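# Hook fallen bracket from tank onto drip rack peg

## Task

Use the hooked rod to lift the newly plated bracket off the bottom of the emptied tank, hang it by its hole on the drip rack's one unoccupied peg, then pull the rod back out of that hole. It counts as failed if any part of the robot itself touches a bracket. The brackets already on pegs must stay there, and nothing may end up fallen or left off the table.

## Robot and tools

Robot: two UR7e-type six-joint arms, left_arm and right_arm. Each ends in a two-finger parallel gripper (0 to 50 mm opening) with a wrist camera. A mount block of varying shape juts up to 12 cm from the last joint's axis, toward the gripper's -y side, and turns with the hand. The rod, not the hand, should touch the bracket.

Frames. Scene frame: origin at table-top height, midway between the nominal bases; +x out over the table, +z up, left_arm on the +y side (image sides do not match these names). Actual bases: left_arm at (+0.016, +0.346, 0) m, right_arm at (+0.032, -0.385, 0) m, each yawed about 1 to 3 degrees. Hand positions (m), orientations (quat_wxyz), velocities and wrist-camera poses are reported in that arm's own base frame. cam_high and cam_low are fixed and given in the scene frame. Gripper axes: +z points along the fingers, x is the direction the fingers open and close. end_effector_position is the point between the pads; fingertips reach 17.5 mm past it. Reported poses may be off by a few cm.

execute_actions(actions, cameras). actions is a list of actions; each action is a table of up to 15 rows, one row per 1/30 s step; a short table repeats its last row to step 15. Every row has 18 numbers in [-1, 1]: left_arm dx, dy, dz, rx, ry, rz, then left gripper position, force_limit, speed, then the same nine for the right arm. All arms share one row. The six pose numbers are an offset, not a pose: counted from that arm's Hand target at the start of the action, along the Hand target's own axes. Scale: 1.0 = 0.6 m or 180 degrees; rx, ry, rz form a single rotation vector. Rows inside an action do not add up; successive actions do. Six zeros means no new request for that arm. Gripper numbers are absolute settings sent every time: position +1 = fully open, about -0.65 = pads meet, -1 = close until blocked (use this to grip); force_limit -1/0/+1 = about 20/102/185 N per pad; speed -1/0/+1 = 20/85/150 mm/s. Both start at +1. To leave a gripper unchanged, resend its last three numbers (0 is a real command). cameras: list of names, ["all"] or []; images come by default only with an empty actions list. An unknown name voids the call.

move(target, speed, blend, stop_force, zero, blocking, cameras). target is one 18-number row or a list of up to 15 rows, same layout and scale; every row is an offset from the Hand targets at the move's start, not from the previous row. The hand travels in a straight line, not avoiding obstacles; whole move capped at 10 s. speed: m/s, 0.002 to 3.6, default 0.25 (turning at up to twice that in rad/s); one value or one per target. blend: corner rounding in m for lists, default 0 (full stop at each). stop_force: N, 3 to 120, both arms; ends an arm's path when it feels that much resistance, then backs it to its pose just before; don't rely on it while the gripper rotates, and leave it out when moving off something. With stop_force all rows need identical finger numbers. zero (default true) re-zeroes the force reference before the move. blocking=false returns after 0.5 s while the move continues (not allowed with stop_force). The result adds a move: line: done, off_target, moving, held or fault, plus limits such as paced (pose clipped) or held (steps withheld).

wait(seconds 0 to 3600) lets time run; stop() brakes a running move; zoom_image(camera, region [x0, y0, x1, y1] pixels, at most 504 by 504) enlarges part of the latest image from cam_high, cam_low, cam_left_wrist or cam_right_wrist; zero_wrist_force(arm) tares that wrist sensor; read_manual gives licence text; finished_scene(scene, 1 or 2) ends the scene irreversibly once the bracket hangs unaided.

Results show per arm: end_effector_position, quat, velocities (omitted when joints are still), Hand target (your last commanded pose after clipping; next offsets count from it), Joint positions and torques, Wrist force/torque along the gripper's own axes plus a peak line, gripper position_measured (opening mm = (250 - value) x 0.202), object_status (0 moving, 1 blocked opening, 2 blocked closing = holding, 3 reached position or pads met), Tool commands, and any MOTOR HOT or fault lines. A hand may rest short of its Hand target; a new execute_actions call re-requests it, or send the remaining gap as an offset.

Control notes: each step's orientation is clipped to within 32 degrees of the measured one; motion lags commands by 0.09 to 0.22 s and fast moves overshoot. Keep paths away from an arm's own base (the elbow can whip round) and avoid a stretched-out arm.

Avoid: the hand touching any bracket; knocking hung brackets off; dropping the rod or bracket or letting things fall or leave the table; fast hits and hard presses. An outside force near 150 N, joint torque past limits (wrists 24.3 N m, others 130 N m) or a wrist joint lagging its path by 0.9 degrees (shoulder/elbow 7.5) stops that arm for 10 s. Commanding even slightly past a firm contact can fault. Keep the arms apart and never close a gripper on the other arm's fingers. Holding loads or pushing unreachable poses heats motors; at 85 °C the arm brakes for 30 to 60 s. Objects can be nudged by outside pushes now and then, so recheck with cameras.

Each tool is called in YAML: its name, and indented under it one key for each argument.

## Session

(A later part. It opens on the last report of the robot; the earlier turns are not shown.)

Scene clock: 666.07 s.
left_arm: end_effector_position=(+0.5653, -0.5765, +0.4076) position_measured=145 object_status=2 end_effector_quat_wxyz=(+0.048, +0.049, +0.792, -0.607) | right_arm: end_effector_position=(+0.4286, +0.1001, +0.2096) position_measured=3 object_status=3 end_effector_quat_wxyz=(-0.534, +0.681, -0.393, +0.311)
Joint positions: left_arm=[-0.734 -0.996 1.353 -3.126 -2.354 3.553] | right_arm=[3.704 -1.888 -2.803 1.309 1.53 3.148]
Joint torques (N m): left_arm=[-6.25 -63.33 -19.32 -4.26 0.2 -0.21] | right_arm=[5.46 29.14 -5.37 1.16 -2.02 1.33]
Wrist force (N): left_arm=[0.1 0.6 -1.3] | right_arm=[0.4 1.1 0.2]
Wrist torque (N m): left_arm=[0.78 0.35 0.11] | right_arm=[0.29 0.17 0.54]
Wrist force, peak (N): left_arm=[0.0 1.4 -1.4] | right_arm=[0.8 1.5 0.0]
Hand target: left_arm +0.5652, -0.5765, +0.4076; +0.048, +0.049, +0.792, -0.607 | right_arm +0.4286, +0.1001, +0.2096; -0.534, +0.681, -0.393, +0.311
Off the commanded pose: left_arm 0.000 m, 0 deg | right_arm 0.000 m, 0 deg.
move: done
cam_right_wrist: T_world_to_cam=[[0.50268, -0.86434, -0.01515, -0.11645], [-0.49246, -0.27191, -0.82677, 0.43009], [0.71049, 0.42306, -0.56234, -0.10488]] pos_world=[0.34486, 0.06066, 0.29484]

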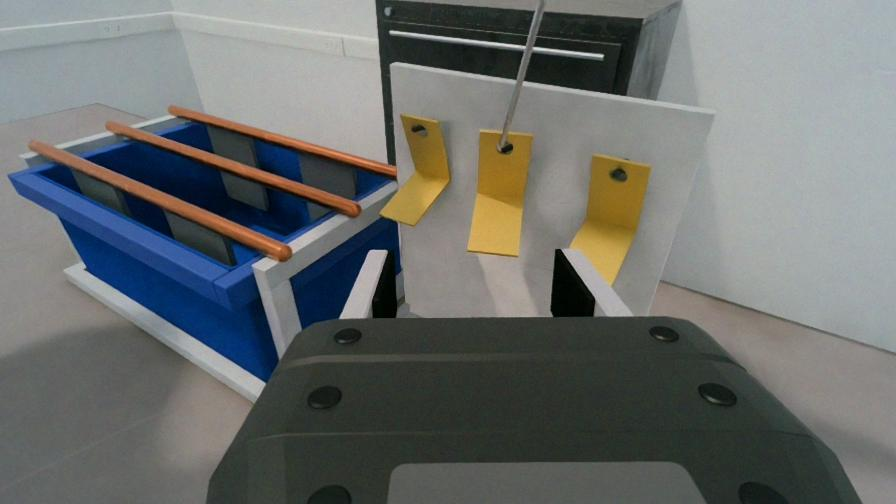

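move:
  target: [-0.0064,0.0021,-0.0004,0,0,0,-1,-0.3,-0.3,0,0,0,0,0,0,1,1,1]
  speed: 0.015
  stop_force: 3
  cameras: ["cam_right_wrist"]

zoom_image:
  camera: "cam_right_wrist"
  region: [470, 110, 540, 180]

Scene clock: 677.67 s.
left_arm: end_effector_position=(+0.5692, -0.5760, +0.4070) position_measured=145 object_status=2 end_effector_quat_wxyz=(+0.048, +0.049, +0.792, -0.607) | right_arm: end_effector_position=(+0.4286, +0.1001, +0.2096) position_measured=3 object_status=3 end_effector_quat_wxyz=(-0.534, +0.681, -0.393, +0.311)
Joint positions: left_arm=[-0.729 -0.988 1.343 -3.121 -2.359 3.555] | right_arm=[3.704 -1.888 -2.803 1.309 1.53 3.148]
Joint torques (N m): left_arm=[-7.32 -64.44 -19.71 -4.31 1.72 -1.48] | right_arm=[5.09 29.47 -5.47 1.07 -1.98 1.39]
Wrist force (N): left_arm=[-0.1 0.9 -1.3] | right_arm=[0.3 1.3 0.0]
Wrist torque (N m): left_arm=[0.82 0.38 0.12] | right_arm=[0.32 0.20 0.54]
Wrist force, peak (N): left_arm=[-0.1 2.5 -1.2] | right_arm=[0.3 1.5 -0.2]
Hand target: left_arm +0.5692, -0.5760, +0.4070; +0.048, +0.049, +0.792, -0.607 | right_arm +0.4286, +0.1001, +0.2096; -0.534, +0.681, -0.393, +0.311
Off the commanded pose: left_arm 0.000 m, 0 deg | right_arm 0.000 m, 0 deg.
move: done
cam_right_wrist: T_world_to_cam=[[0.50268, -0.86434, -0.01515, -0.11645], [-0.49246, -0.27191, -0.82677, 0.43009], [0.71049, 0.42306, -0.56234, -0.10488]] pos_world=[0.34486, 0.06066, 0.29484]

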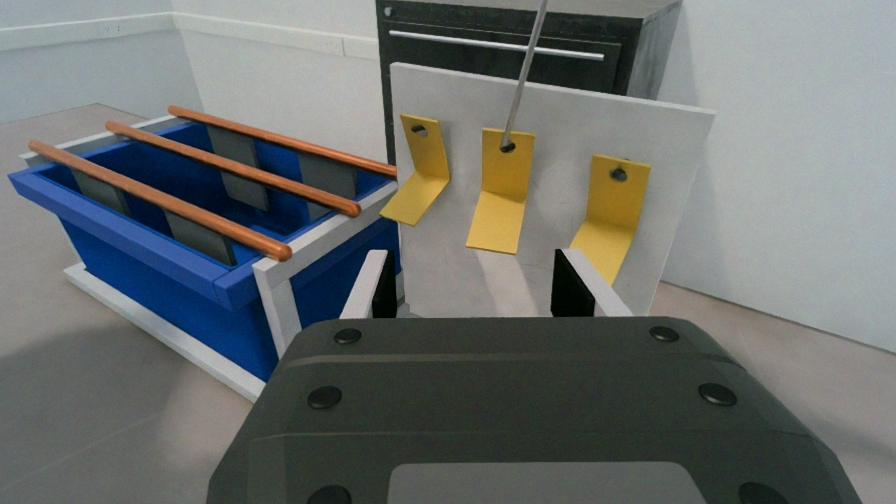

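Scaled by 7.200 from the camera's image (finer frame: 1280x720).

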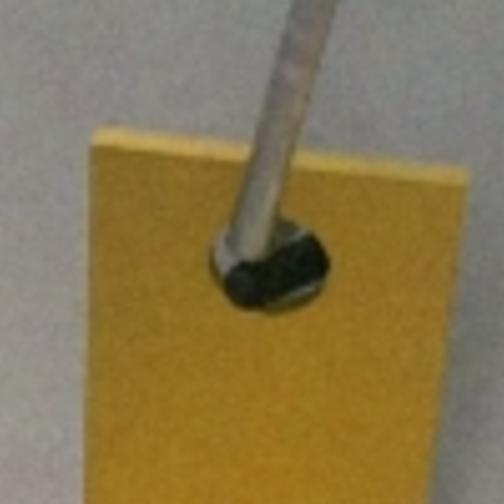

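move:
  target:
    - [0.0002,0.0016,-0.0027,0,0,0,-1,-0.3,-0.3,0,0,0,0,0,0,1,1,1]
    - [-0.0032,0.0026,-0.0025,0,0,0,-1,-0.3,-0.3,0,0,0,0,0,0,1,1,1]
  speed: 0.015
  stop_force: 3
  cameras: ["cam_right_wrist"]

zoom_image:
  camera: "cam_right_wrist"
  region: [470, 110, 540, 180]

Scene clock: 690.47 s.
left_arm: end_effector_position=(+0.5713, -0.5742, +0.4061) position_measured=145 object_status=2 end_effector_quat_wxyz=(+0.048, +0.049, +0.792, -0.607) | right_arm: end_effector_position=(+0.4286, +0.1001, +0.2096) position_measured=3 object_status=3 end_effector_quat_wxyz=(-0.534, +0.681, -0.393, +0.311)
Joint positions: left_arm=[-0.725 -0.986 1.341 -3.12 -2.363 3.557] | right_arm=[3.704 -1.888 -2.803 1.309 1.53 3.148]
Joint torques (N m): left_arm=[-6.36 -61.93 -17.74 -3.68 1.96 -1.33] | right_arm=[4.74 29.2 -5.04 1.04 -2.07 1.18]
Wrist force (N): left_arm=[-0.1 -2.7 -1.7] | right_arm=[0.4 0.9 0.0]
Wrist torque (N m): left_arm=[0.60 0.36 0.16] | right_arm=[0.25 0.18 0.54]
Wrist force, peak (N): left_arm=[-0.2 -3.4 -1.8] | right_arm=[0.5 1.5 0.2]
Hand target: left_arm +0.5713, -0.5742, +0.4062; +0.048, +0.049, +0.792, -0.607 | right_arm +0.4286, +0.1001, +0.2096; -0.534, +0.681, -0.393, +0.311
Off the commanded pose: left_arm 0.000 m, 0 deg | right_arm 0.000 m, 0 deg.
move: done
cam_right_wrist: T_world_to_cam=[[0.50268, -0.86434, -0.01515, -0.11645], [-0.49246, -0.27191, -0.82677, 0.43009], [0.71049, 0.42306, -0.56234, -0.10488]] pos_world=[0.34486, 0.06066, 0.29484]

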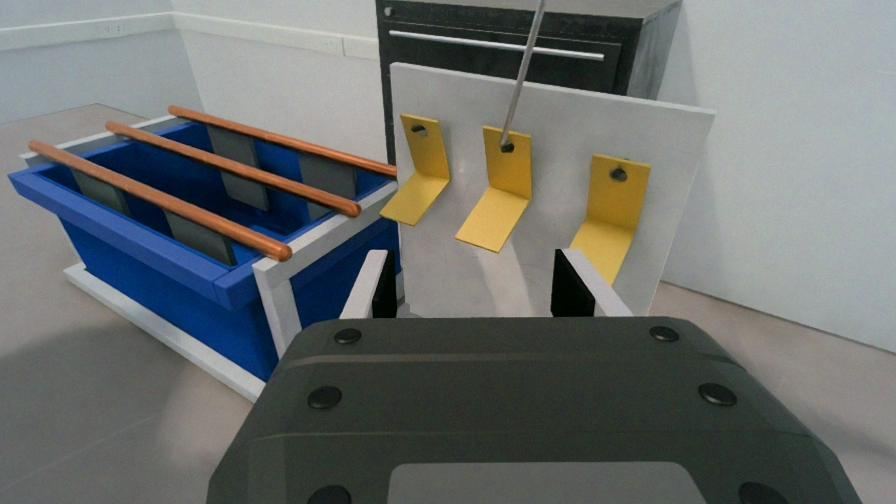

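Scaled by 7.200 from the camera's image (finer frame: 1280x720).

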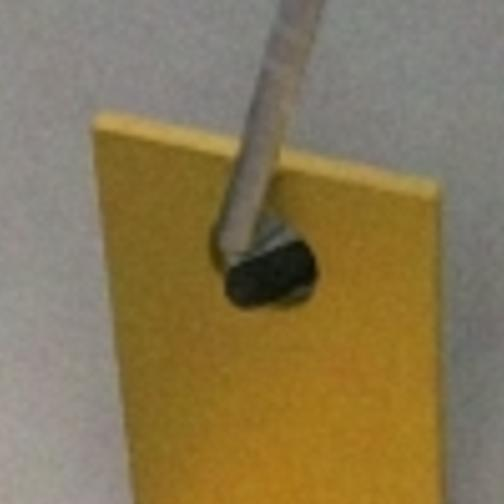

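move:
  target:
    - [0.0003,-0.0019,-0.0005,0,0,0,-1,-0.3,-0.3,0,0,0,0,0,0,1,1,1]
  speed: 0.015
  cameras: ["cam_right_wrist"]

zoom_image:
  camera: "cam_right_wrist"
  region: [470, 110, 540, 180]

Scene clock: 699.93 s.
left_arm: end_effector_position=(+0.5709, -0.5742, +0.4074) position_measured=145 object_status=2 end_effector_quat_wxyz=(+0.048, +0.049, +0.792, -0.607) | right_arm: end_effector_position=(+0.4286, +0.1001, +0.2096) position_measured=3 object_status=3 end_effector_quat_wxyz=(-0.534, +0.681, -0.393, +0.311)
Joint positions: left_arm=[-0.725 -0.988 1.34 -3.118 -2.362 3.557] | right_arm=[3.704 -1.888 -2.803 1.309 1.53 3.148]
Joint torques (N m): left_arm=[-3 -45.15 -36.53 -4.52 1.2 -1.9] | right_arm=[5.34 28.81 -5.55 1.08 -2.06 1.16]
Wrist force (N): left_arm=[0.1 1.6 -1.3] | right_arm=[0.5 1.1 0.3]
Wrist torque (N m): left_arm=[0.86 0.37 0.10] | right_arm=[0.29 0.16 0.54]
Wrist force, peak (N): left_arm=[-0.7 3.7 -0.4] | right_arm=[0.6 1.6 0.1]
Hand target: left_arm +0.5710, -0.5742, +0.4073; +0.048, +0.049, +0.792, -0.607 | right_arm +0.4286, +0.1001, +0.2096; -0.534, +0.681, -0.393, +0.311
Off the commanded pose: left_arm 0.000 m, 0 deg | right_arm 0.000 m, 0 deg.
move: done
cam_right_wrist: T_world_to_cam=[[0.50268, -0.86434, -0.01515, -0.11645], [-0.49246, -0.27191, -0.82677, 0.43009], [0.71049, 0.42306, -0.56234, -0.10488]] pos_world=[0.34486, 0.06066, 0.29484]

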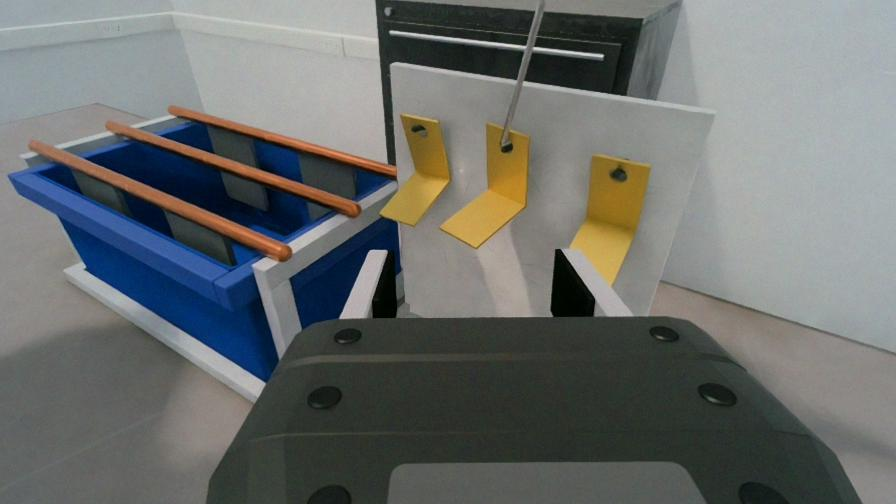

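Scaled by 7.200 from the camera's image (finer frame: 1280x720).

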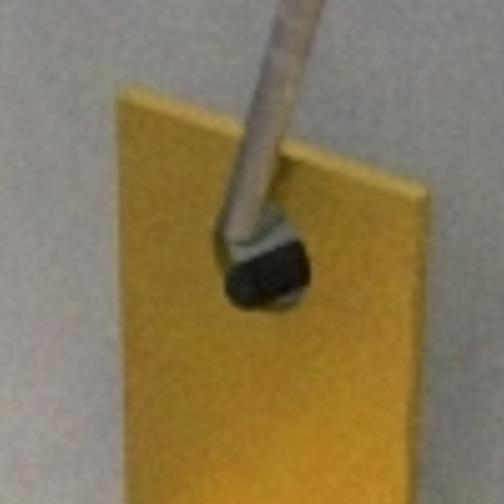

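move:
  target:
    - [-0.0047,0.0021,0.0004,0,0,0,-1,-0.3,-0.3,0,0,0,0,0,0,1,1,1]
  speed: 0.015
  stop_force: 3
  cameras: ["cam_right_wrist"]

zoom_image:
  camera: "cam_right_wrist"
  region: [470, 110, 540, 180]

Scene clock: 708.83 s.
left_arm: end_effector_position=(+0.5739, -0.5741, +0.4064) position_measured=145 object_status=2 end_effector_quat_wxyz=(+0.048, +0.049, +0.792, -0.607) | right_arm: end_effector_position=(+0.4286, +0.1001, +0.2096) position_measured=3 object_status=3 end_effector_quat_wxyz=(-0.534, +0.681, -0.393, +0.311)
Joint positions: left_arm=[-0.722 -0.981 1.332 -3.115 -2.365 3.559] | right_arm=[3.704 -1.888 -2.803 1.309 1.53 3.148]
Joint torques (N m): left_arm=[-6.26 -64.55 -18.97 -4.2 1.61 -1.27] | right_arm=[5.11 29.17 -4.56 1.07 -1.98 1.35]
Wrist force (N): left_arm=[0.0 1.2 -1.2] | right_arm=[0.6 1.0 -0.2]
Wrist torque (N m): left_arm=[0.82 0.36 0.13] | right_arm=[0.27 0.16 0.54]
Wrist force, peak (N): left_arm=[0.1 2.2 -1.2] | right_arm=[0.5 1.6 0.0]
Hand target: left_arm +0.5739, -0.5741, +0.4064; +0.048, +0.049, +0.792, -0.607 | right_arm +0.4286, +0.1001, +0.2096; -0.534, +0.681, -0.393, +0.311
Off the commanded pose: left_arm 0.000 m, 0 deg | right_arm 0.000 m, 0 deg.
move: done
cam_right_wrist: T_world_to_cam=[[0.50268, -0.86434, -0.01515, -0.11645], [-0.49246, -0.27191, -0.82677, 0.43009], [0.71049, 0.42306, -0.56234, -0.10488]] pos_world=[0.34486, 0.06066, 0.29484]

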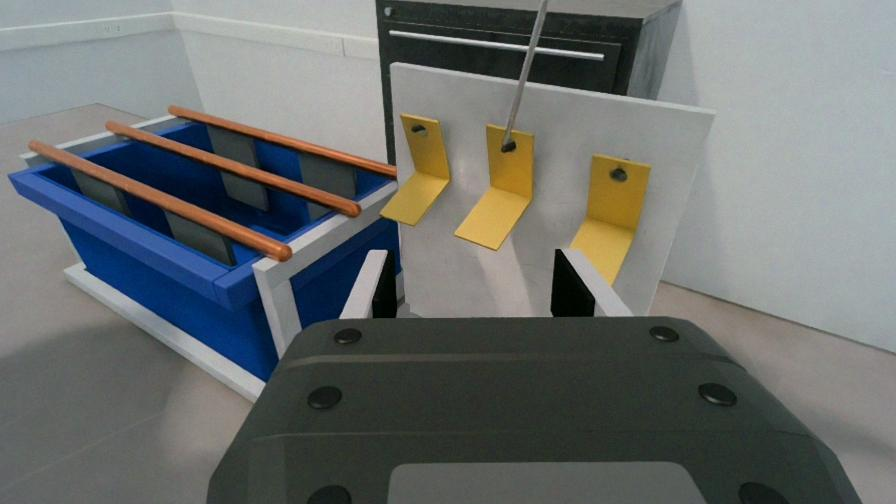

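Scaled by 7.200 from the camera's image (finer frame: 1280x720).

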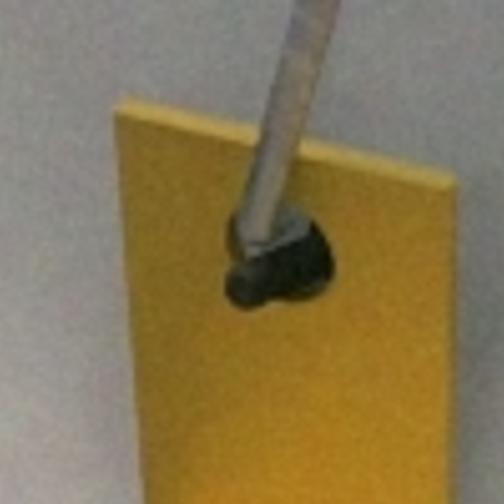

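move:
  target:
    - [-0.0095,0.0025,0.0003,0,0,0,-1,-0.3,-0.3,0,0,0,0,0,0,1,1,1]
  speed: 0.015
  stop_force: 3
  cameras: ["cam_right_wrist"]

zoom_image:
  camera: "cam_right_wrist"
  region: [470, 110, 540, 180]

Scene clock: 717.07 s.
left_arm: end_effector_position=(+0.5798, -0.5740, +0.4057) position_measured=145 object_status=2 end_effector_quat_wxyz=(+0.048, +0.049, +0.792, -0.607) | right_arm: end_effector_position=(+0.4286, +0.1001, +0.2096) position_measured=3 object_status=3 end_effector_quat_wxyz=(-0.534, +0.681, -0.393, +0.311)
Joint positions: left_arm=[-0.716 -0.969 1.315 -3.107 -2.371 3.562] | right_arm=[3.704 -1.888 -2.803 1.309 1.53 3.148]
Joint torques (N m): left_arm=[-6.62 -64.66 -19.32 -4.29 1.78 -1.48] | right_arm=[4.96 29.03 -5.15 1.16 -2.13 1.19]
Wrist force (N): left_arm=[0.1 1.0 -1.3] | right_arm=[0.4 1.2 0.2]
Wrist torque (N m): left_arm=[0.80 0.35 0.11] | right_arm=[0.30 0.18 0.54]
Wrist force, peak (N): left_arm=[-0.1 1.6 -1.3] | right_arm=[0.6 1.4 0.3]
Hand target: left_arm +0.5798, -0.5740, +0.4057; +0.048, +0.049, +0.792, -0.607 | right_arm +0.4286, +0.1001, +0.2096; -0.534, +0.681, -0.393, +0.311
Off the commanded pose: left_arm 0.000 m, 0 deg | right_arm 0.000 m, 0 deg.
move: done
cam_right_wrist: T_world_to_cam=[[0.50268, -0.86434, -0.01515, -0.11645], [-0.49246, -0.27191, -0.82677, 0.43009], [0.71049, 0.42306, -0.56234, -0.10488]] pos_world=[0.34486, 0.06066, 0.29484]

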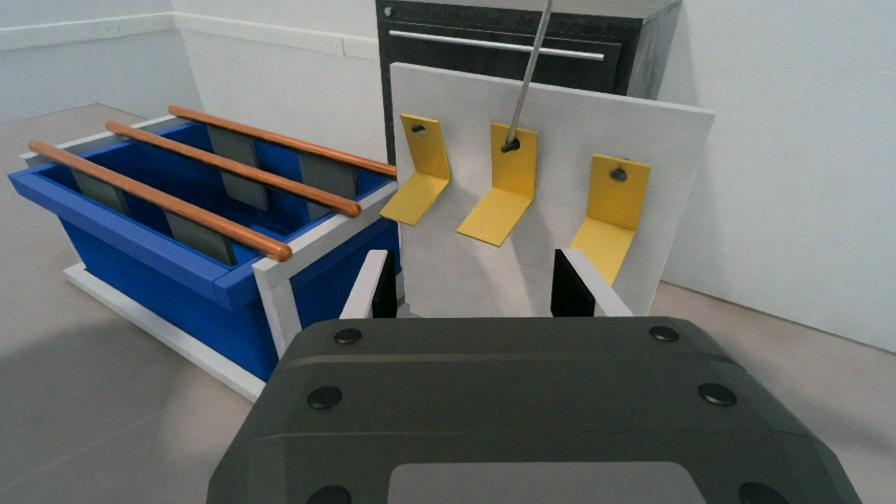

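Scaled by 7.200 from the camera's image (finer frame: 1280x720).

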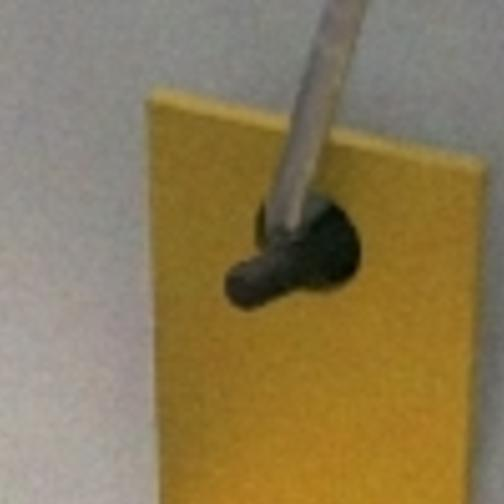

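move:
  target:
    - [-0.0040,0.0010,0.0001,0,0,0,-1,-0.3,-0.3,0,0,0,0,0,0,1,1,1]
  speed: 0.015
  stop_force: 3
  cameras: ["cam_right_wrist"]

zoom_image:
  camera: "cam_right_wrist"
  region: [470, 110, 540, 180]

Scene clock: 725.20 s.
left_arm: end_effector_position=(+0.5811, -0.5740, +0.4057) position_measured=145 object_status=2 end_effector_quat_wxyz=(+0.048, +0.049, +0.792, -0.607) | right_arm: end_effector_position=(+0.4286, +0.1001, +0.2096) position_measured=3 object_status=3 end_effector_quat_wxyz=(-0.534, +0.681, -0.393, +0.311)
Joint positions: left_arm=[-0.715 -0.967 1.31 -3.105 -2.372 3.563] | right_arm=[3.704 -1.888 -2.803 1.309 1.53 3.148]
Joint torques (N m): left_arm=[-5.8 -65.39 -20.4 -4.64 2.18 -1.5] | right_arm=[4.98 28.76 -5.5 1.04 -1.86 1.21]
Wrist force (N): left_arm=[2.0 2.3 -1.1] | right_arm=[0.3 1.1 0.0]
Wrist torque (N m): left_arm=[0.89 0.35 -0.28] | right_arm=[0.28 0.19 0.54]
Wrist force, peak (N): left_arm=[3.3 -1.5 -1.4] | right_arm=[0.9 1.4 0.1]
Hand target: left_arm +0.5811, -0.5740, +0.4057; +0.048, +0.049, +0.792, -0.607 (not the last commanded pose) | right_arm +0.4286, +0.1001, +0.2096; -0.534, +0.681, -0.393, +0.311
Off the commanded pose: left_arm 0.001 m, 0 deg | right_arm 0.000 m, 0 deg.
move: contact (left_arm)
cam_right_wrist: T_world_to_cam=[[0.50268, -0.86434, -0.01515, -0.11645], [-0.49246, -0.27191, -0.82677, 0.43009], [0.71049, 0.42306, -0.56234, -0.10488]] pos_world=[0.34486, 0.06066, 0.29484]

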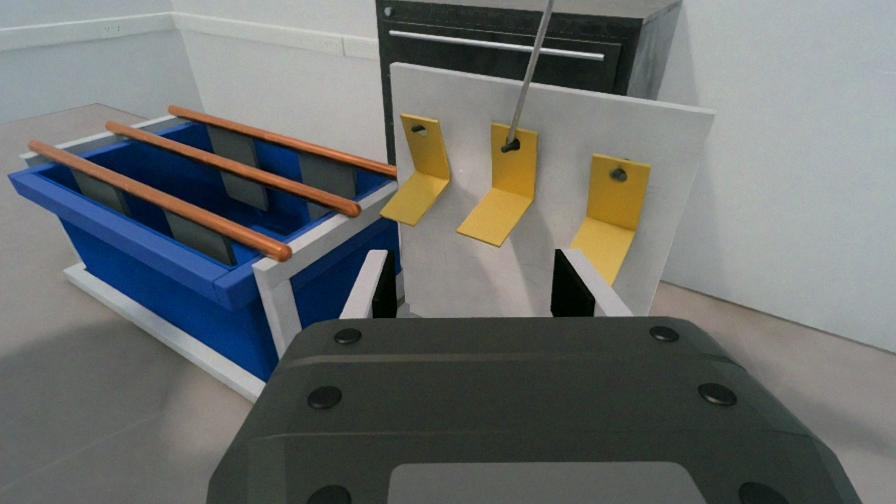

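Scaled by 7.200 from the camera's image (finer frame: 1280x720).

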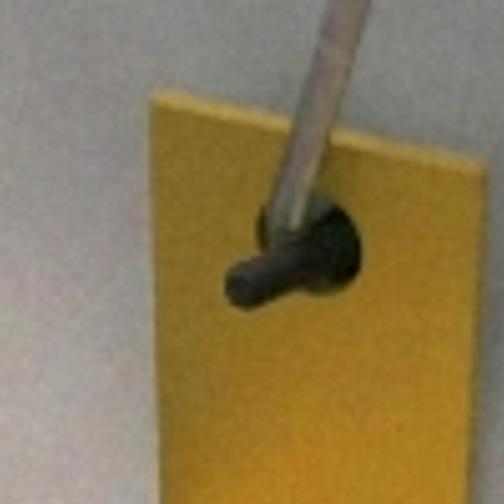

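move:
  target:
    - [0.0018,0.0035,-0.0012,0,0,0,-1,-0.3,-0.3,0,0,0,0,0,0,1,1,1]
    - [0.0025,0.0083,0.0002,0,0,0,-1,-0.3,-0.3,0,0,0,0,0,0,1,1,1]
  speed: 0.015
  stop_force: 4
  cameras: ["cam_right_wrist"]

zoom_image:
  camera: "cam_right_wrist"
  region: [470, 110, 540, 180]

Scene clock: 740.17 s.
left_arm: end_effector_position=(+0.5810, -0.5739, +0.4055) position_measured=145 object_status=2 end_effector_quat_wxyz=(+0.048, +0.049, +0.792, -0.607) | right_arm: end_effector_position=(+0.4286, +0.1001, +0.2096) position_measured=3 object_status=3 end_effector_quat_wxyz=(-0.534, +0.681, -0.393, +0.311)
Joint positions: left_arm=[-0.715 -0.967 1.311 -3.105 -2.372 3.563] | right_arm=[3.704 -1.888 -2.803 1.309 1.53 3.148]
Joint torques (N m): left_arm=[-2.65 -38.88 -35.93 -4.33 0.71 -0.63] | right_arm=[5.05 29.12 -4.87 1.17 -1.96 1.06]
Wrist force (N): left_arm=[2.7 -0.7 -1.2] | right_arm=[0.4 1.0 -0.3]
Wrist torque (N m): left_arm=[0.80 0.33 -0.36] | right_arm=[0.27 0.18 0.54]
Wrist force, peak (N): left_arm=[1.6 -9.0 -1.1] | right_arm=[0.5 1.5 0.0]
Hand target: left_arm +0.5810, -0.5739, +0.4055; +0.048, +0.049, +0.792, -0.607 (not the last commanded pose) | right_arm +0.4286, +0.1001, +0.2096; -0.534, +0.681, -0.393, +0.311
Off the commanded pose: left_arm 0.005 m, 0 deg | right_arm 0.000 m, 0 deg.
move: contact (left_arm); path passed 0 of 2 targets
cam_right_wrist: T_world_to_cam=[[0.50268, -0.86434, -0.01515, -0.11645], [-0.49246, -0.27191, -0.82677, 0.43009], [0.71049, 0.42306, -0.56234, -0.10488]] pos_world=[0.34486, 0.06066, 0.29484]

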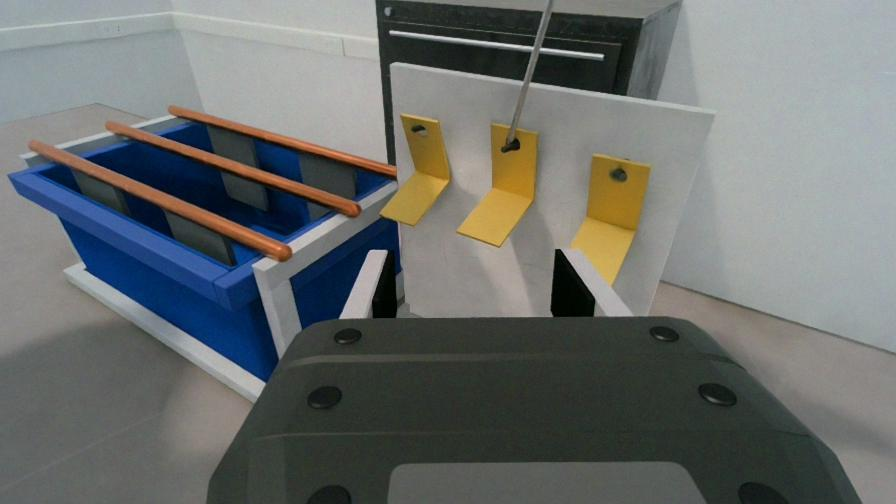

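Scaled by 7.200 from the camera's image (finer frame: 1280x720).

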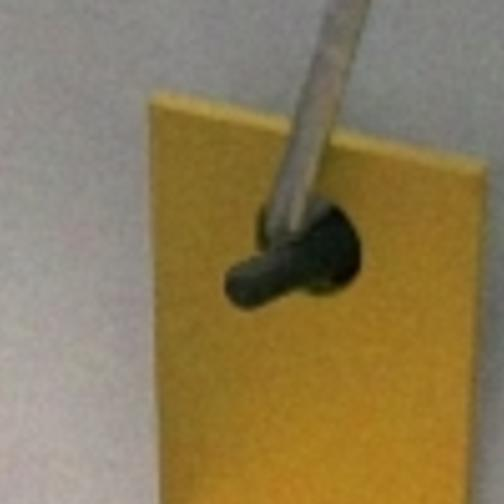

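move:
  target:
    - [0.0016,-0.0007,-0.0002,0,0,0,-1,-0.3,-0.3,0,0,0,0,0,0,1,1,1]
    - [0.0017,0.0002,-0.0027,0,0,0,-1,-0.3,-0.3,0,0,0,0,0,0,1,1,1]
    - [0.0020,0.0022,-0.0038,0,0,0,-1,-0.3,-0.3,0,0,0,0,0,0,1,1,1]
  speed: 0.015
  stop_force: 5
  cameras: ["cam_right_wrist"]

zoom_image:
  camera: "cam_right_wrist"
  region: [470, 110, 540, 180]

Scene clock: 757.47 s.
left_arm: end_effector_position=(+0.5799, -0.5713, +0.4046) position_measured=145 object_status=2 end_effector_quat_wxyz=(+0.048, +0.049, +0.792, -0.607) | right_arm: end_effector_position=(+0.4286, +0.1001, +0.2096) position_measured=3 object_status=3 end_effector_quat_wxyz=(-0.534, +0.681, -0.393, +0.311)
Joint positions: left_arm=[-0.713 -0.971 1.321 -3.11 -2.374 3.564] | right_arm=[3.704 -1.888 -2.803 1.309 1.53 3.148]
Joint torques (N m): left_arm=[-4.49 -63.57 -36.33 -1.23 0.79 -0.87] | right_arm=[5.4 28.36 -5.38 1.13 -1.93 1.23]
Wrist force (N): left_arm=[-0.1 1.3 -1.2] | right_arm=[0.4 1.3 -0.1]
Wrist torque (N m): left_arm=[0.83 0.39 0.12] | right_arm=[0.32 0.19 0.54]
Wrist force, peak (N): left_arm=[2.8 -1.3 -1.1] | right_arm=[1.0 1.3 0.1]
Hand target: left_arm +0.5799, -0.5714, +0.4046; +0.048, +0.049, +0.792, -0.607 | right_arm +0.4286, +0.1001, +0.2096; -0.534, +0.681, -0.393, +0.311
Off the commanded pose: left_arm 0.000 m, 0 deg | right_arm 0.000 m, 0 deg.
move: done
cam_right_wrist: T_world_to_cam=[[0.50268, -0.86434, -0.01515, -0.11645], [-0.49246, -0.27191, -0.82677, 0.43009], [0.71049, 0.42306, -0.56234, -0.10488]] pos_world=[0.34486, 0.06066, 0.29484]

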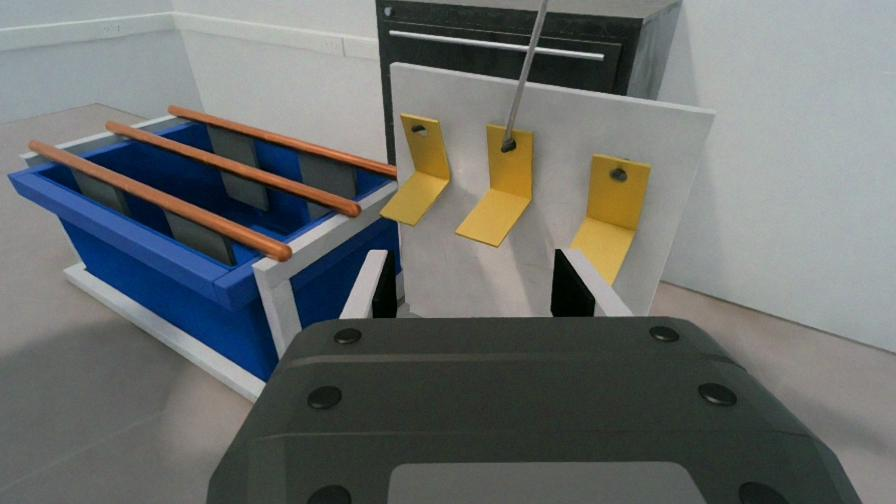

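Scaled by 7.200 from the camera's image (finer frame: 1280x720).

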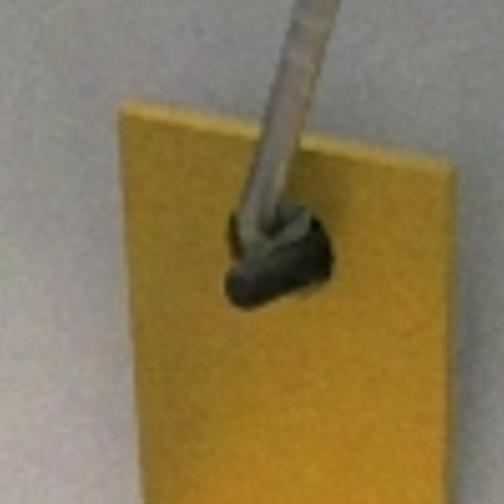

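move:
  target:
    - [0.0002,0.0006,-0.0016,0,0,0,-1,-0.3,-0.3,0,0,0,0,0,0,1,1,1]
    - [0.0005,0.0028,-0.0010,0,0,0,-1,-0.3,-0.3,0,0,0,0,0,0,1,1,1]
  speed: 0.015
  stop_force: 4
  cameras: ["cam_right_wrist"]

zoom_image:
  camera: "cam_right_wrist"
  region: [470, 110, 540, 180]

Scene clock: 772.00 s.
left_arm: end_effector_position=(+0.5798, -0.5703, +0.4031) position_measured=145 object_status=2 end_effector_quat_wxyz=(+0.048, +0.049, +0.792, -0.607) | right_arm: end_effector_position=(+0.4286, +0.1001, +0.2096) position_measured=3 object_status=3 end_effector_quat_wxyz=(-0.534, +0.681, -0.393, +0.311)
Joint positions: left_arm=[-0.712 -0.972 1.325 -3.113 -2.375 3.564] | right_arm=[3.704 -1.888 -2.803 1.309 1.53 3.148]
Joint torques (N m): left_arm=[8.49 -39.6 -34.5 -1.17 -2.13 0.79] | right_arm=[5.48 28.13 -4.58 1.04 -1.99 1.06]
Wrist force (N): left_arm=[-0.1 0.7 -1.0] | right_arm=[0.7 1.0 0.0]
Wrist torque (N m): left_arm=[0.82 0.39 0.11] | right_arm=[0.26 0.13 0.54]
Wrist force, peak (N): left_arm=[-0.2 1.7 -0.6] | right_arm=[0.6 1.5 0.1]
Hand target: left_arm +0.5798, -0.5703, +0.4031; +0.048, +0.049, +0.792, -0.607 | right_arm +0.4286, +0.1001, +0.2096; -0.534, +0.681, -0.393, +0.311
Off the commanded pose: left_arm 0.000 m, 0 deg | right_arm 0.000 m, 0 deg.
move: done
cam_right_wrist: T_world_to_cam=[[0.50268, -0.86434, -0.01515, -0.11645], [-0.49246, -0.27191, -0.82677, 0.43009], [0.71049, 0.42306, -0.56234, -0.10488]] pos_world=[0.34486, 0.06066, 0.29484]

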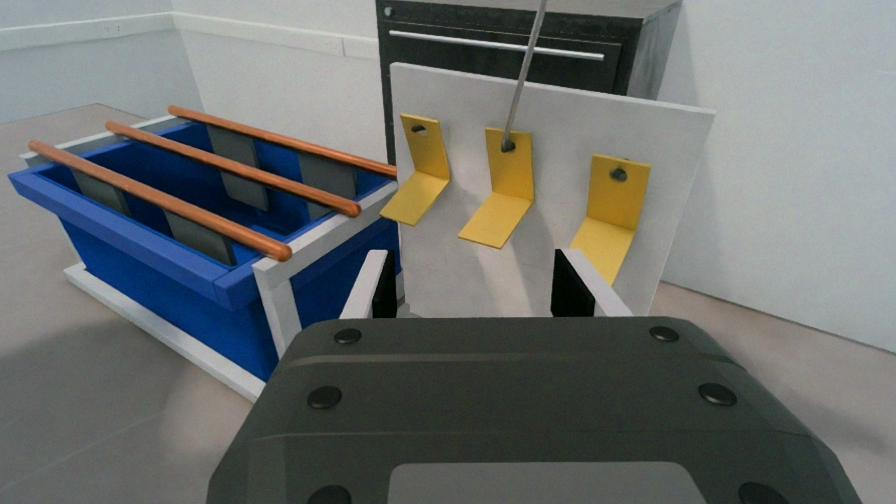

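Scaled by 7.200 from the camera's image (finer frame: 1280x720).

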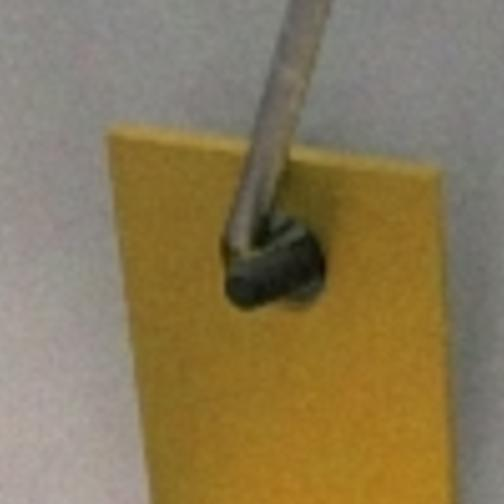

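move:
  target:
    - [0.0001,0.0006,-0.0016,0,0,0,-1,-0.3,-0.3,0,0,0,0,0,0,1,1,1]
    - [0.0005,0.0038,-0.0007,0,0,0,-1,-0.3,-0.3,0,0,0,0,0,0,1,1,1]
  speed: 0.015
  stop_force: 4
  cameras: ["cam_right_wrist"]

zoom_image:
  camera: "cam_right_wrist"
  region: [470, 110, 540, 180]

Scene clock: 779.30 s.
left_arm: end_effector_position=(+0.5798, -0.5693, +0.4010) position_measured=145 object_status=2 end_effector_quat_wxyz=(+0.048, +0.049, +0.792, -0.607) | right_arm: end_effector_position=(+0.4286, +0.1001, +0.2096) position_measured=3 object_status=3 end_effector_quat_wxyz=(-0.534, +0.681, -0.393, +0.311)
Joint positions: left_arm=[-0.71 -0.971 1.33 -3.118 -2.376 3.565] | right_arm=[3.704 -1.888 -2.803 1.309 1.53 3.148]
Joint torques (N m): left_arm=[-6.58 -37.48 -34.25 -0.73 -1.4 0.56] | right_arm=[5 28.89 -4.73 1.08 -1.92 1.02]
Wrist force (N): left_arm=[0.1 -1.8 -1.2] | right_arm=[0.2 1.0 0.1]
Wrist torque (N m): left_arm=[0.74 0.35 0.12] | right_arm=[0.27 0.21 0.54]
Wrist force, peak (N): left_arm=[0.1 -2.5 -1.3] | right_arm=[0.4 1.6 0.1]
Hand target: left_arm +0.5798, -0.5693, +0.4010; +0.048, +0.049, +0.792, -0.607 | right_arm +0.4286, +0.1001, +0.2096; -0.534, +0.681, -0.393, +0.311
Off the commanded pose: left_arm 0.000 m, 0 deg | right_arm 0.000 m, 0 deg.
move: done
cam_right_wrist: T_world_to_cam=[[0.50268, -0.86434, -0.01515, -0.11645], [-0.49246, -0.27191, -0.82677, 0.43009], [0.71049, 0.42306, -0.56234, -0.10488]] pos_world=[0.34486, 0.06066, 0.29484]

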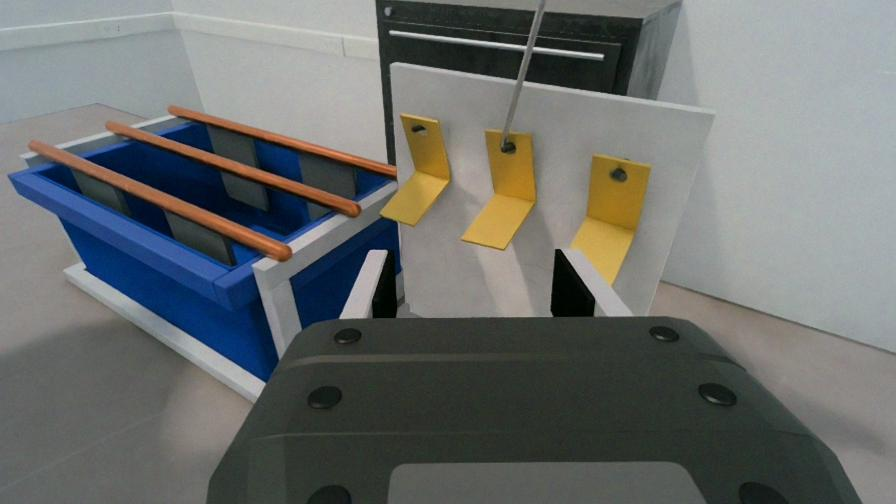

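Scaled by 7.200 from the camera's image (finer frame: 1280x720).

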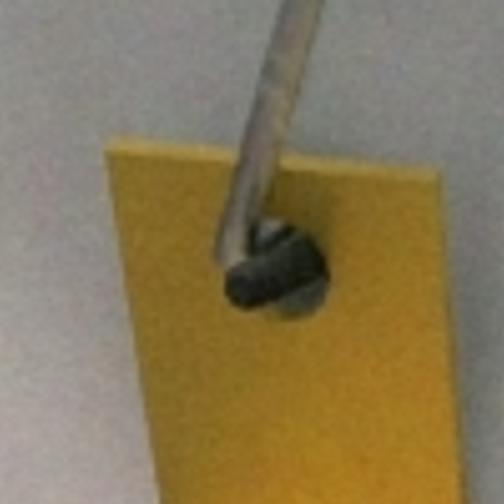

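move:
  target:
    - [0.0002,-0.0002,-0.0016,0,0,0,-1,-0.3,-0.3,0,0,0,0,0,0,1,1,1]
    - [0.0004,0.0020,-0.0012,0,0,0,-1,-0.3,-0.3,0,0,0,0,0,0,1,1,1]
  speed: 0.015
  stop_force: 4
  cameras: ["cam_right_wrist"]

zoom_image:
  camera: "cam_right_wrist"
  region: [470, 110, 540, 180]

Scene clock: 787.03 s.
left_arm: end_effector_position=(+0.5797, -0.5683, +0.4000) position_measured=145 object_status=2 end_effector_quat_wxyz=(+0.048, +0.049, +0.792, -0.607) | right_arm: end_effector_position=(+0.4286, +0.1001, +0.2096) position_measured=3 object_status=3 end_effector_quat_wxyz=(-0.534, +0.681, -0.393, +0.311)
Joint positions: left_arm=[-0.709 -0.972 1.334 -3.121 -2.377 3.565] | right_arm=[3.704 -1.888 -2.803 1.309 1.53 3.148]
Joint torques (N m): left_arm=[9.06 -35.22 -31.12 -0.19 -0.51 1.52] | right_arm=[5.23 28.31 -5.04 0.95 -1.92 1.24]
Wrist force (N): left_arm=[0.4 -6.4 -0.9] | right_arm=[0.4 1.1 -0.1]
Wrist torque (N m): left_arm=[0.73 0.35 0.09] | right_arm=[0.29 0.18 0.54]
Wrist force, peak (N): left_arm=[0.4 -6.4 -0.9] | right_arm=[0.6 1.5 0.0]
Hand target: left_arm +0.5798, -0.5683, +0.4000; +0.048, +0.049, +0.792, -0.607 | right_arm +0.4286, +0.1001, +0.2096; -0.534, +0.681, -0.393, +0.311
Off the commanded pose: left_arm 0.000 m, 0 deg | right_arm 0.000 m, 0 deg.
move: done
cam_right_wrist: T_world_to_cam=[[0.50268, -0.86434, -0.01515, -0.11645], [-0.49246, -0.27191, -0.82677, 0.43009], [0.71049, 0.42306, -0.56234, -0.10488]] pos_world=[0.34486, 0.06066, 0.29484]

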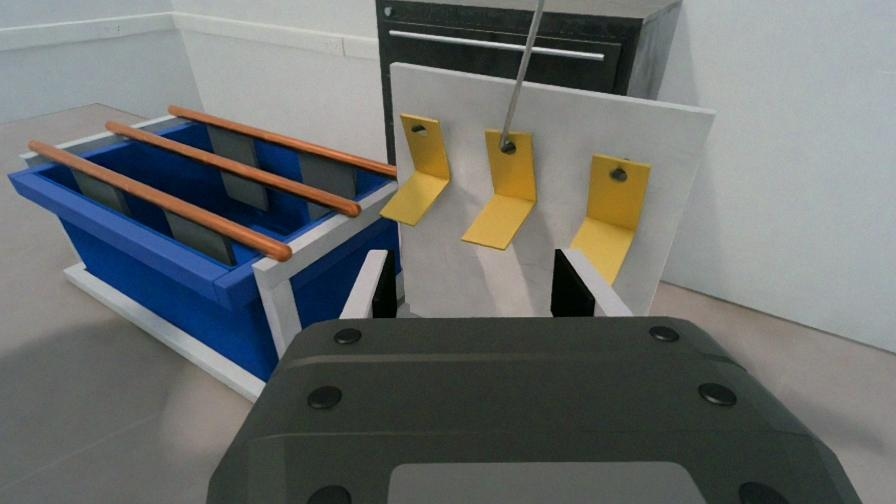

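Scaled by 7.200 from the camera's image (finer frame: 1280x720).

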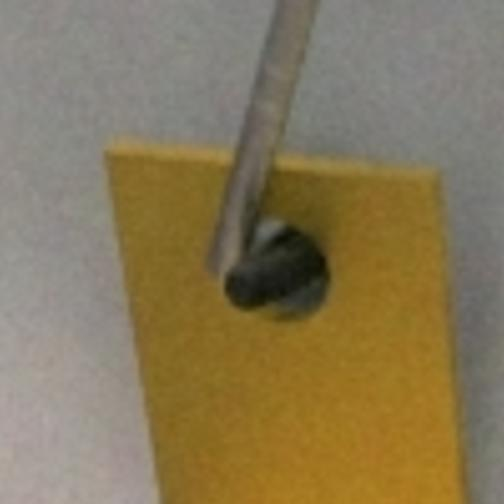

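move:
  target:
    - [-0.0001,-0.0012,-0.0003,0,0,0,-1,-0.3,-0.3,0,0,0,0,0,0,1,1,1]
    - [0.0000,-0.0005,-0.0029,0,0,0,-1,-0.3,-0.3,0,0,0,0,0,0,1,1,1]
  speed: 0.015
  cameras: ["cam_right_wrist"]

zoom_image:
  camera: "cam_right_wrist"
  region: [485, 120, 530, 165]

Scene clock: 804.93 s.
left_arm: end_effector_position=(+0.5797, -0.5666, +0.4007) position_measured=145 object_status=2 end_effector_quat_wxyz=(+0.048, +0.049, +0.792, -0.607) | right_arm: end_effector_position=(+0.4286, +0.1001, +0.2096) position_measured=3 object_status=3 end_effector_quat_wxyz=(-0.534, +0.681, -0.393, +0.311)
Joint positions: left_arm=[-0.707 -0.974 1.336 -3.12 -2.379 3.567] | right_arm=[3.704 -1.888 -2.803 1.309 1.53 3.148]
Joint torques (N m): left_arm=[-3.77 -54.84 -32.21 -3.48 -1.36 0.37] | right_arm=[5.09 28.79 -5.39 1.08 -1.8 1.19]
Wrist force (N): left_arm=[-0.2 -1.9 2.2] | right_arm=[0.3 0.7 0.2]
Wrist torque (N m): left_arm=[1.46 0.39 0.17] | right_arm=[0.23 0.19 0.54]
Wrist force, peak (N): left_arm=[0.4 -6.5 -0.5] | right_arm=[0.3 1.6 0.1]
Hand target: left_arm +0.5797, -0.5667, +0.4008; +0.048, +0.049, +0.792, -0.607 | right_arm +0.4286, +0.1001, +0.2096; -0.534, +0.681, -0.393, +0.311
Off the commanded pose: left_arm 0.000 m, 0 deg | right_arm 0.000 m, 0 deg.
move: done
cam_right_wrist: T_world_to_cam=[[0.50268, -0.86434, -0.01515, -0.11645], [-0.49246, -0.27191, -0.82677, 0.43009], [0.71049, 0.42306, -0.56234, -0.10488]] pos_world=[0.34486, 0.06066, 0.29484]

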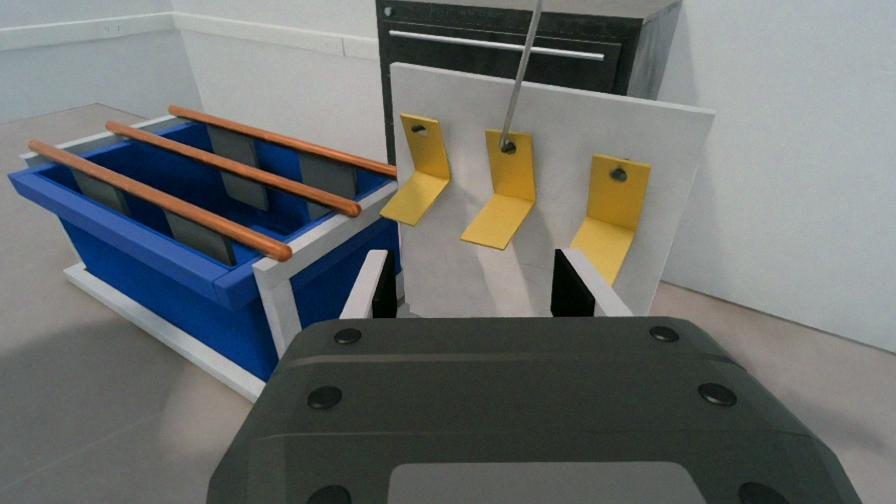

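Scaled by 11.200 from the camera's image (finer frame: 1280x720).

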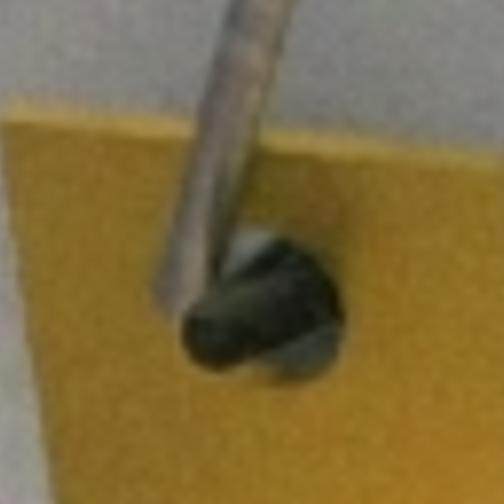

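move:
  target:
    - [-0.0002,-0.0015,0.0007,0,0,0,-1,-0.3,-0.3,0,0,0,0,0,0,1,1,1]
    - [-0.0002,0.0012,-0.0300,0.0278,0,0,-1,-0.3,-0.3,0,0,0,0,0,0,1,1,1]
    - [-0.0002,0.0065,-0.0603,0.0556,0,0,-1,-0.3,-0.3,0,0,0,0,0,0,1,1,1]
    - [-0.0002,0.0147,-0.0900,0.0833,0,0,-1,-0.3,-0.3,0,0,0,0,0,0,1,1,1]
  speed: 0.04
  blend: [0.0002,0.003,0.003,0]
  cameras: ["cam_right_wrist"]

zoom_image:
  camera: "cam_right_wrist"
  region: [470, 110, 540, 180]

Scene clock: 829.67 s.
left_arm: end_effector_position=(+0.5802, -0.5123, +0.4062) position_measured=145 object_status=2 end_effector_quat_wxyz=(+0.041, +0.055, +0.706, -0.705) | right_arm: end_effector_position=(+0.4286, +0.1001, +0.2096) position_measured=3 object_status=3 end_effector_quat_wxyz=(-0.534, +0.681, -0.393, +0.311)
Joint positions: left_arm=[-0.619 -0.869 1.345 -3.614 -2.541 3.281] | right_arm=[3.704 -1.888 -2.803 1.309 1.53 3.148]
Joint torques (N m): left_arm=[-6.53 -65.74 -19.83 0.01 2.51 1.79] | right_arm=[5.55 28.13 -5.01 1.15 -1.64 0.97]
Wrist force (N): left_arm=[0.5 1.0 -0.1] | right_arm=[0.4 1.1 0.0]
Wrist torque (N m): left_arm=[1.15 0.37 0.16] | right_arm=[0.29 0.18 0.54]
Wrist force, peak (N): left_arm=[0.0 -2.2 2.2] | right_arm=[0.6 1.6 -0.1]
Hand target: left_arm +0.5801, -0.5123, +0.4063; +0.042, +0.055, +0.706, -0.705 | right_arm +0.4286, +0.1001, +0.2096; -0.534, +0.681, -0.393, +0.311
Off the commanded pose: left_arm 0.000 m, 0 deg | right_arm 0.000 m, 0 deg.
move: done
cam_right_wrist: T_world_to_cam=[[0.50268, -0.86434, -0.01515, -0.11645], [-0.49246, -0.27191, -0.82677, 0.43009], [0.71049, 0.42306, -0.56234, -0.10488]] pos_world=[0.34486, 0.06066, 0.29484]

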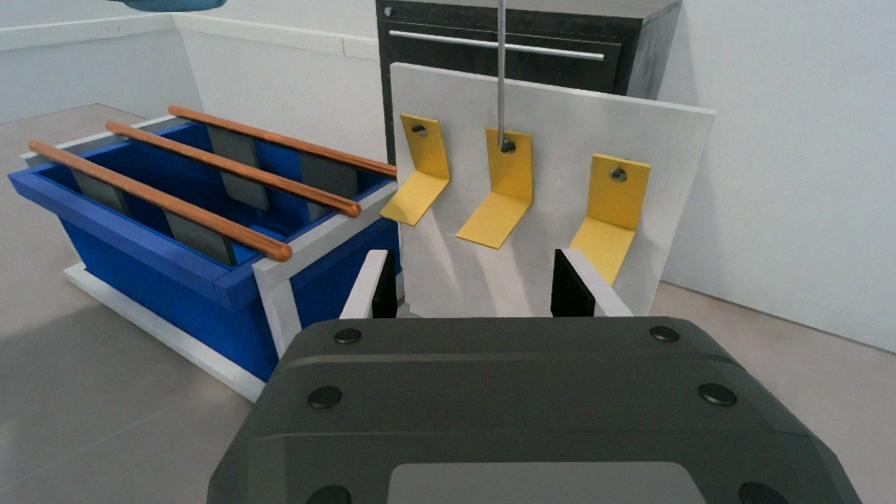

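Scaled by 7.200 from the camera's image (finer frame: 1280x720).

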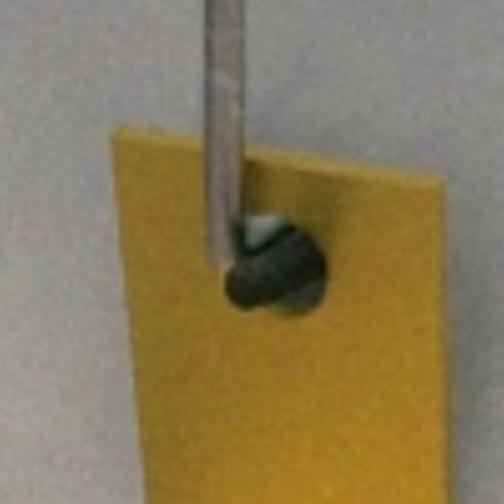

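move:
  target:
    - [0.0005,0.0037,0,0,0,0,-1,-0.3,-0.3,0,0,0,0,0,0,1,1,1]
  speed: 0.015
  stop_force: 4
  cameras: ["cam_right_wrist"]

zoom_image:
  camera: "cam_right_wrist"
  region: [470, 110, 540, 180]

Scene clock: 844.83 s.
left_arm: end_effector_position=(+0.5800, -0.5123, +0.4052) position_measured=145 object_status=2 end_effector_quat_wxyz=(+0.042, +0.055, +0.706, -0.705) | right_arm: end_effector_position=(+0.4286, +0.1001, +0.2096) position_measured=3 object_status=3 end_effector_quat_wxyz=(-0.534, +0.681, -0.393, +0.311)
Joint positions: left_arm=[-0.619 -0.868 1.347 -3.617 -2.541 3.281] | right_arm=[3.704 -1.888 -2.803 1.309 1.53 3.148]
Joint torques (N m): left_arm=[-3.52 -62.85 -31.06 0.3 2.36 -0.95] | right_arm=[5.29 28.98 -4.95 1.2 -1.59 1.06]
Wrist force (N): left_arm=[0.4 -3.7 -0.8] | right_arm=[0.5 1.3 0.1]
Wrist torque (N m): left_arm=[0.97 0.31 0.21] | right_arm=[0.31 0.15 0.55]
Wrist force, peak (N): left_arm=[1.0 -9.4 -0.7] | right_arm=[0.4 1.6 0.1]
Hand target: left_arm +0.5800, -0.5123, +0.4052; +0.042, +0.055, +0.706, -0.705 (not the last commanded pose) | right_arm +0.4286, +0.1001, +0.2096; -0.534, +0.681, -0.393, +0.311
Off the commanded pose: left_arm 0.001 m, 0 deg | right_arm 0.000 m, 0 deg.
move: contact (left_arm)
cam_right_wrist: T_world_to_cam=[[0.50268, -0.86434, -0.01515, -0.11645], [-0.49246, -0.27191, -0.82677, 0.43009], [0.71049, 0.42306, -0.56234, -0.10488]] pos_world=[0.34486, 0.06066, 0.29484]

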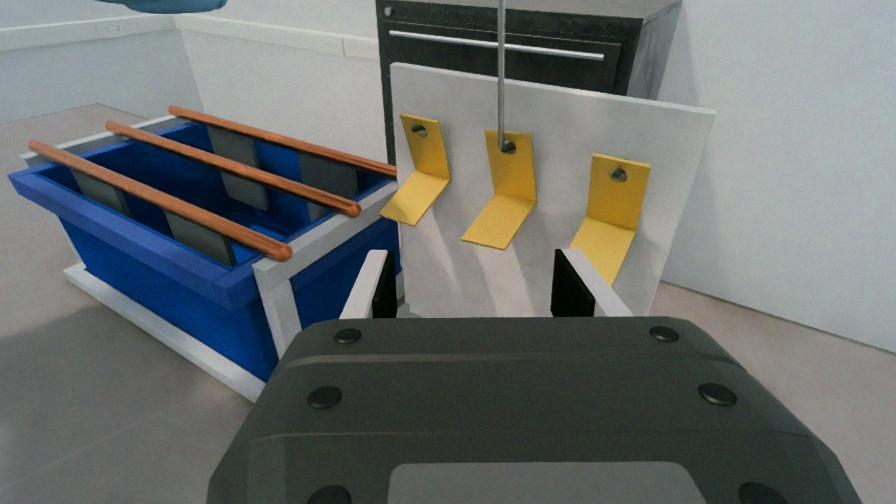

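Scaled by 7.200 from the camera's image (finer frame: 1280x720).

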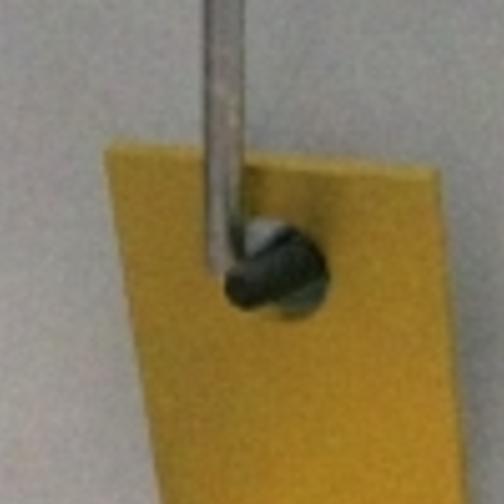

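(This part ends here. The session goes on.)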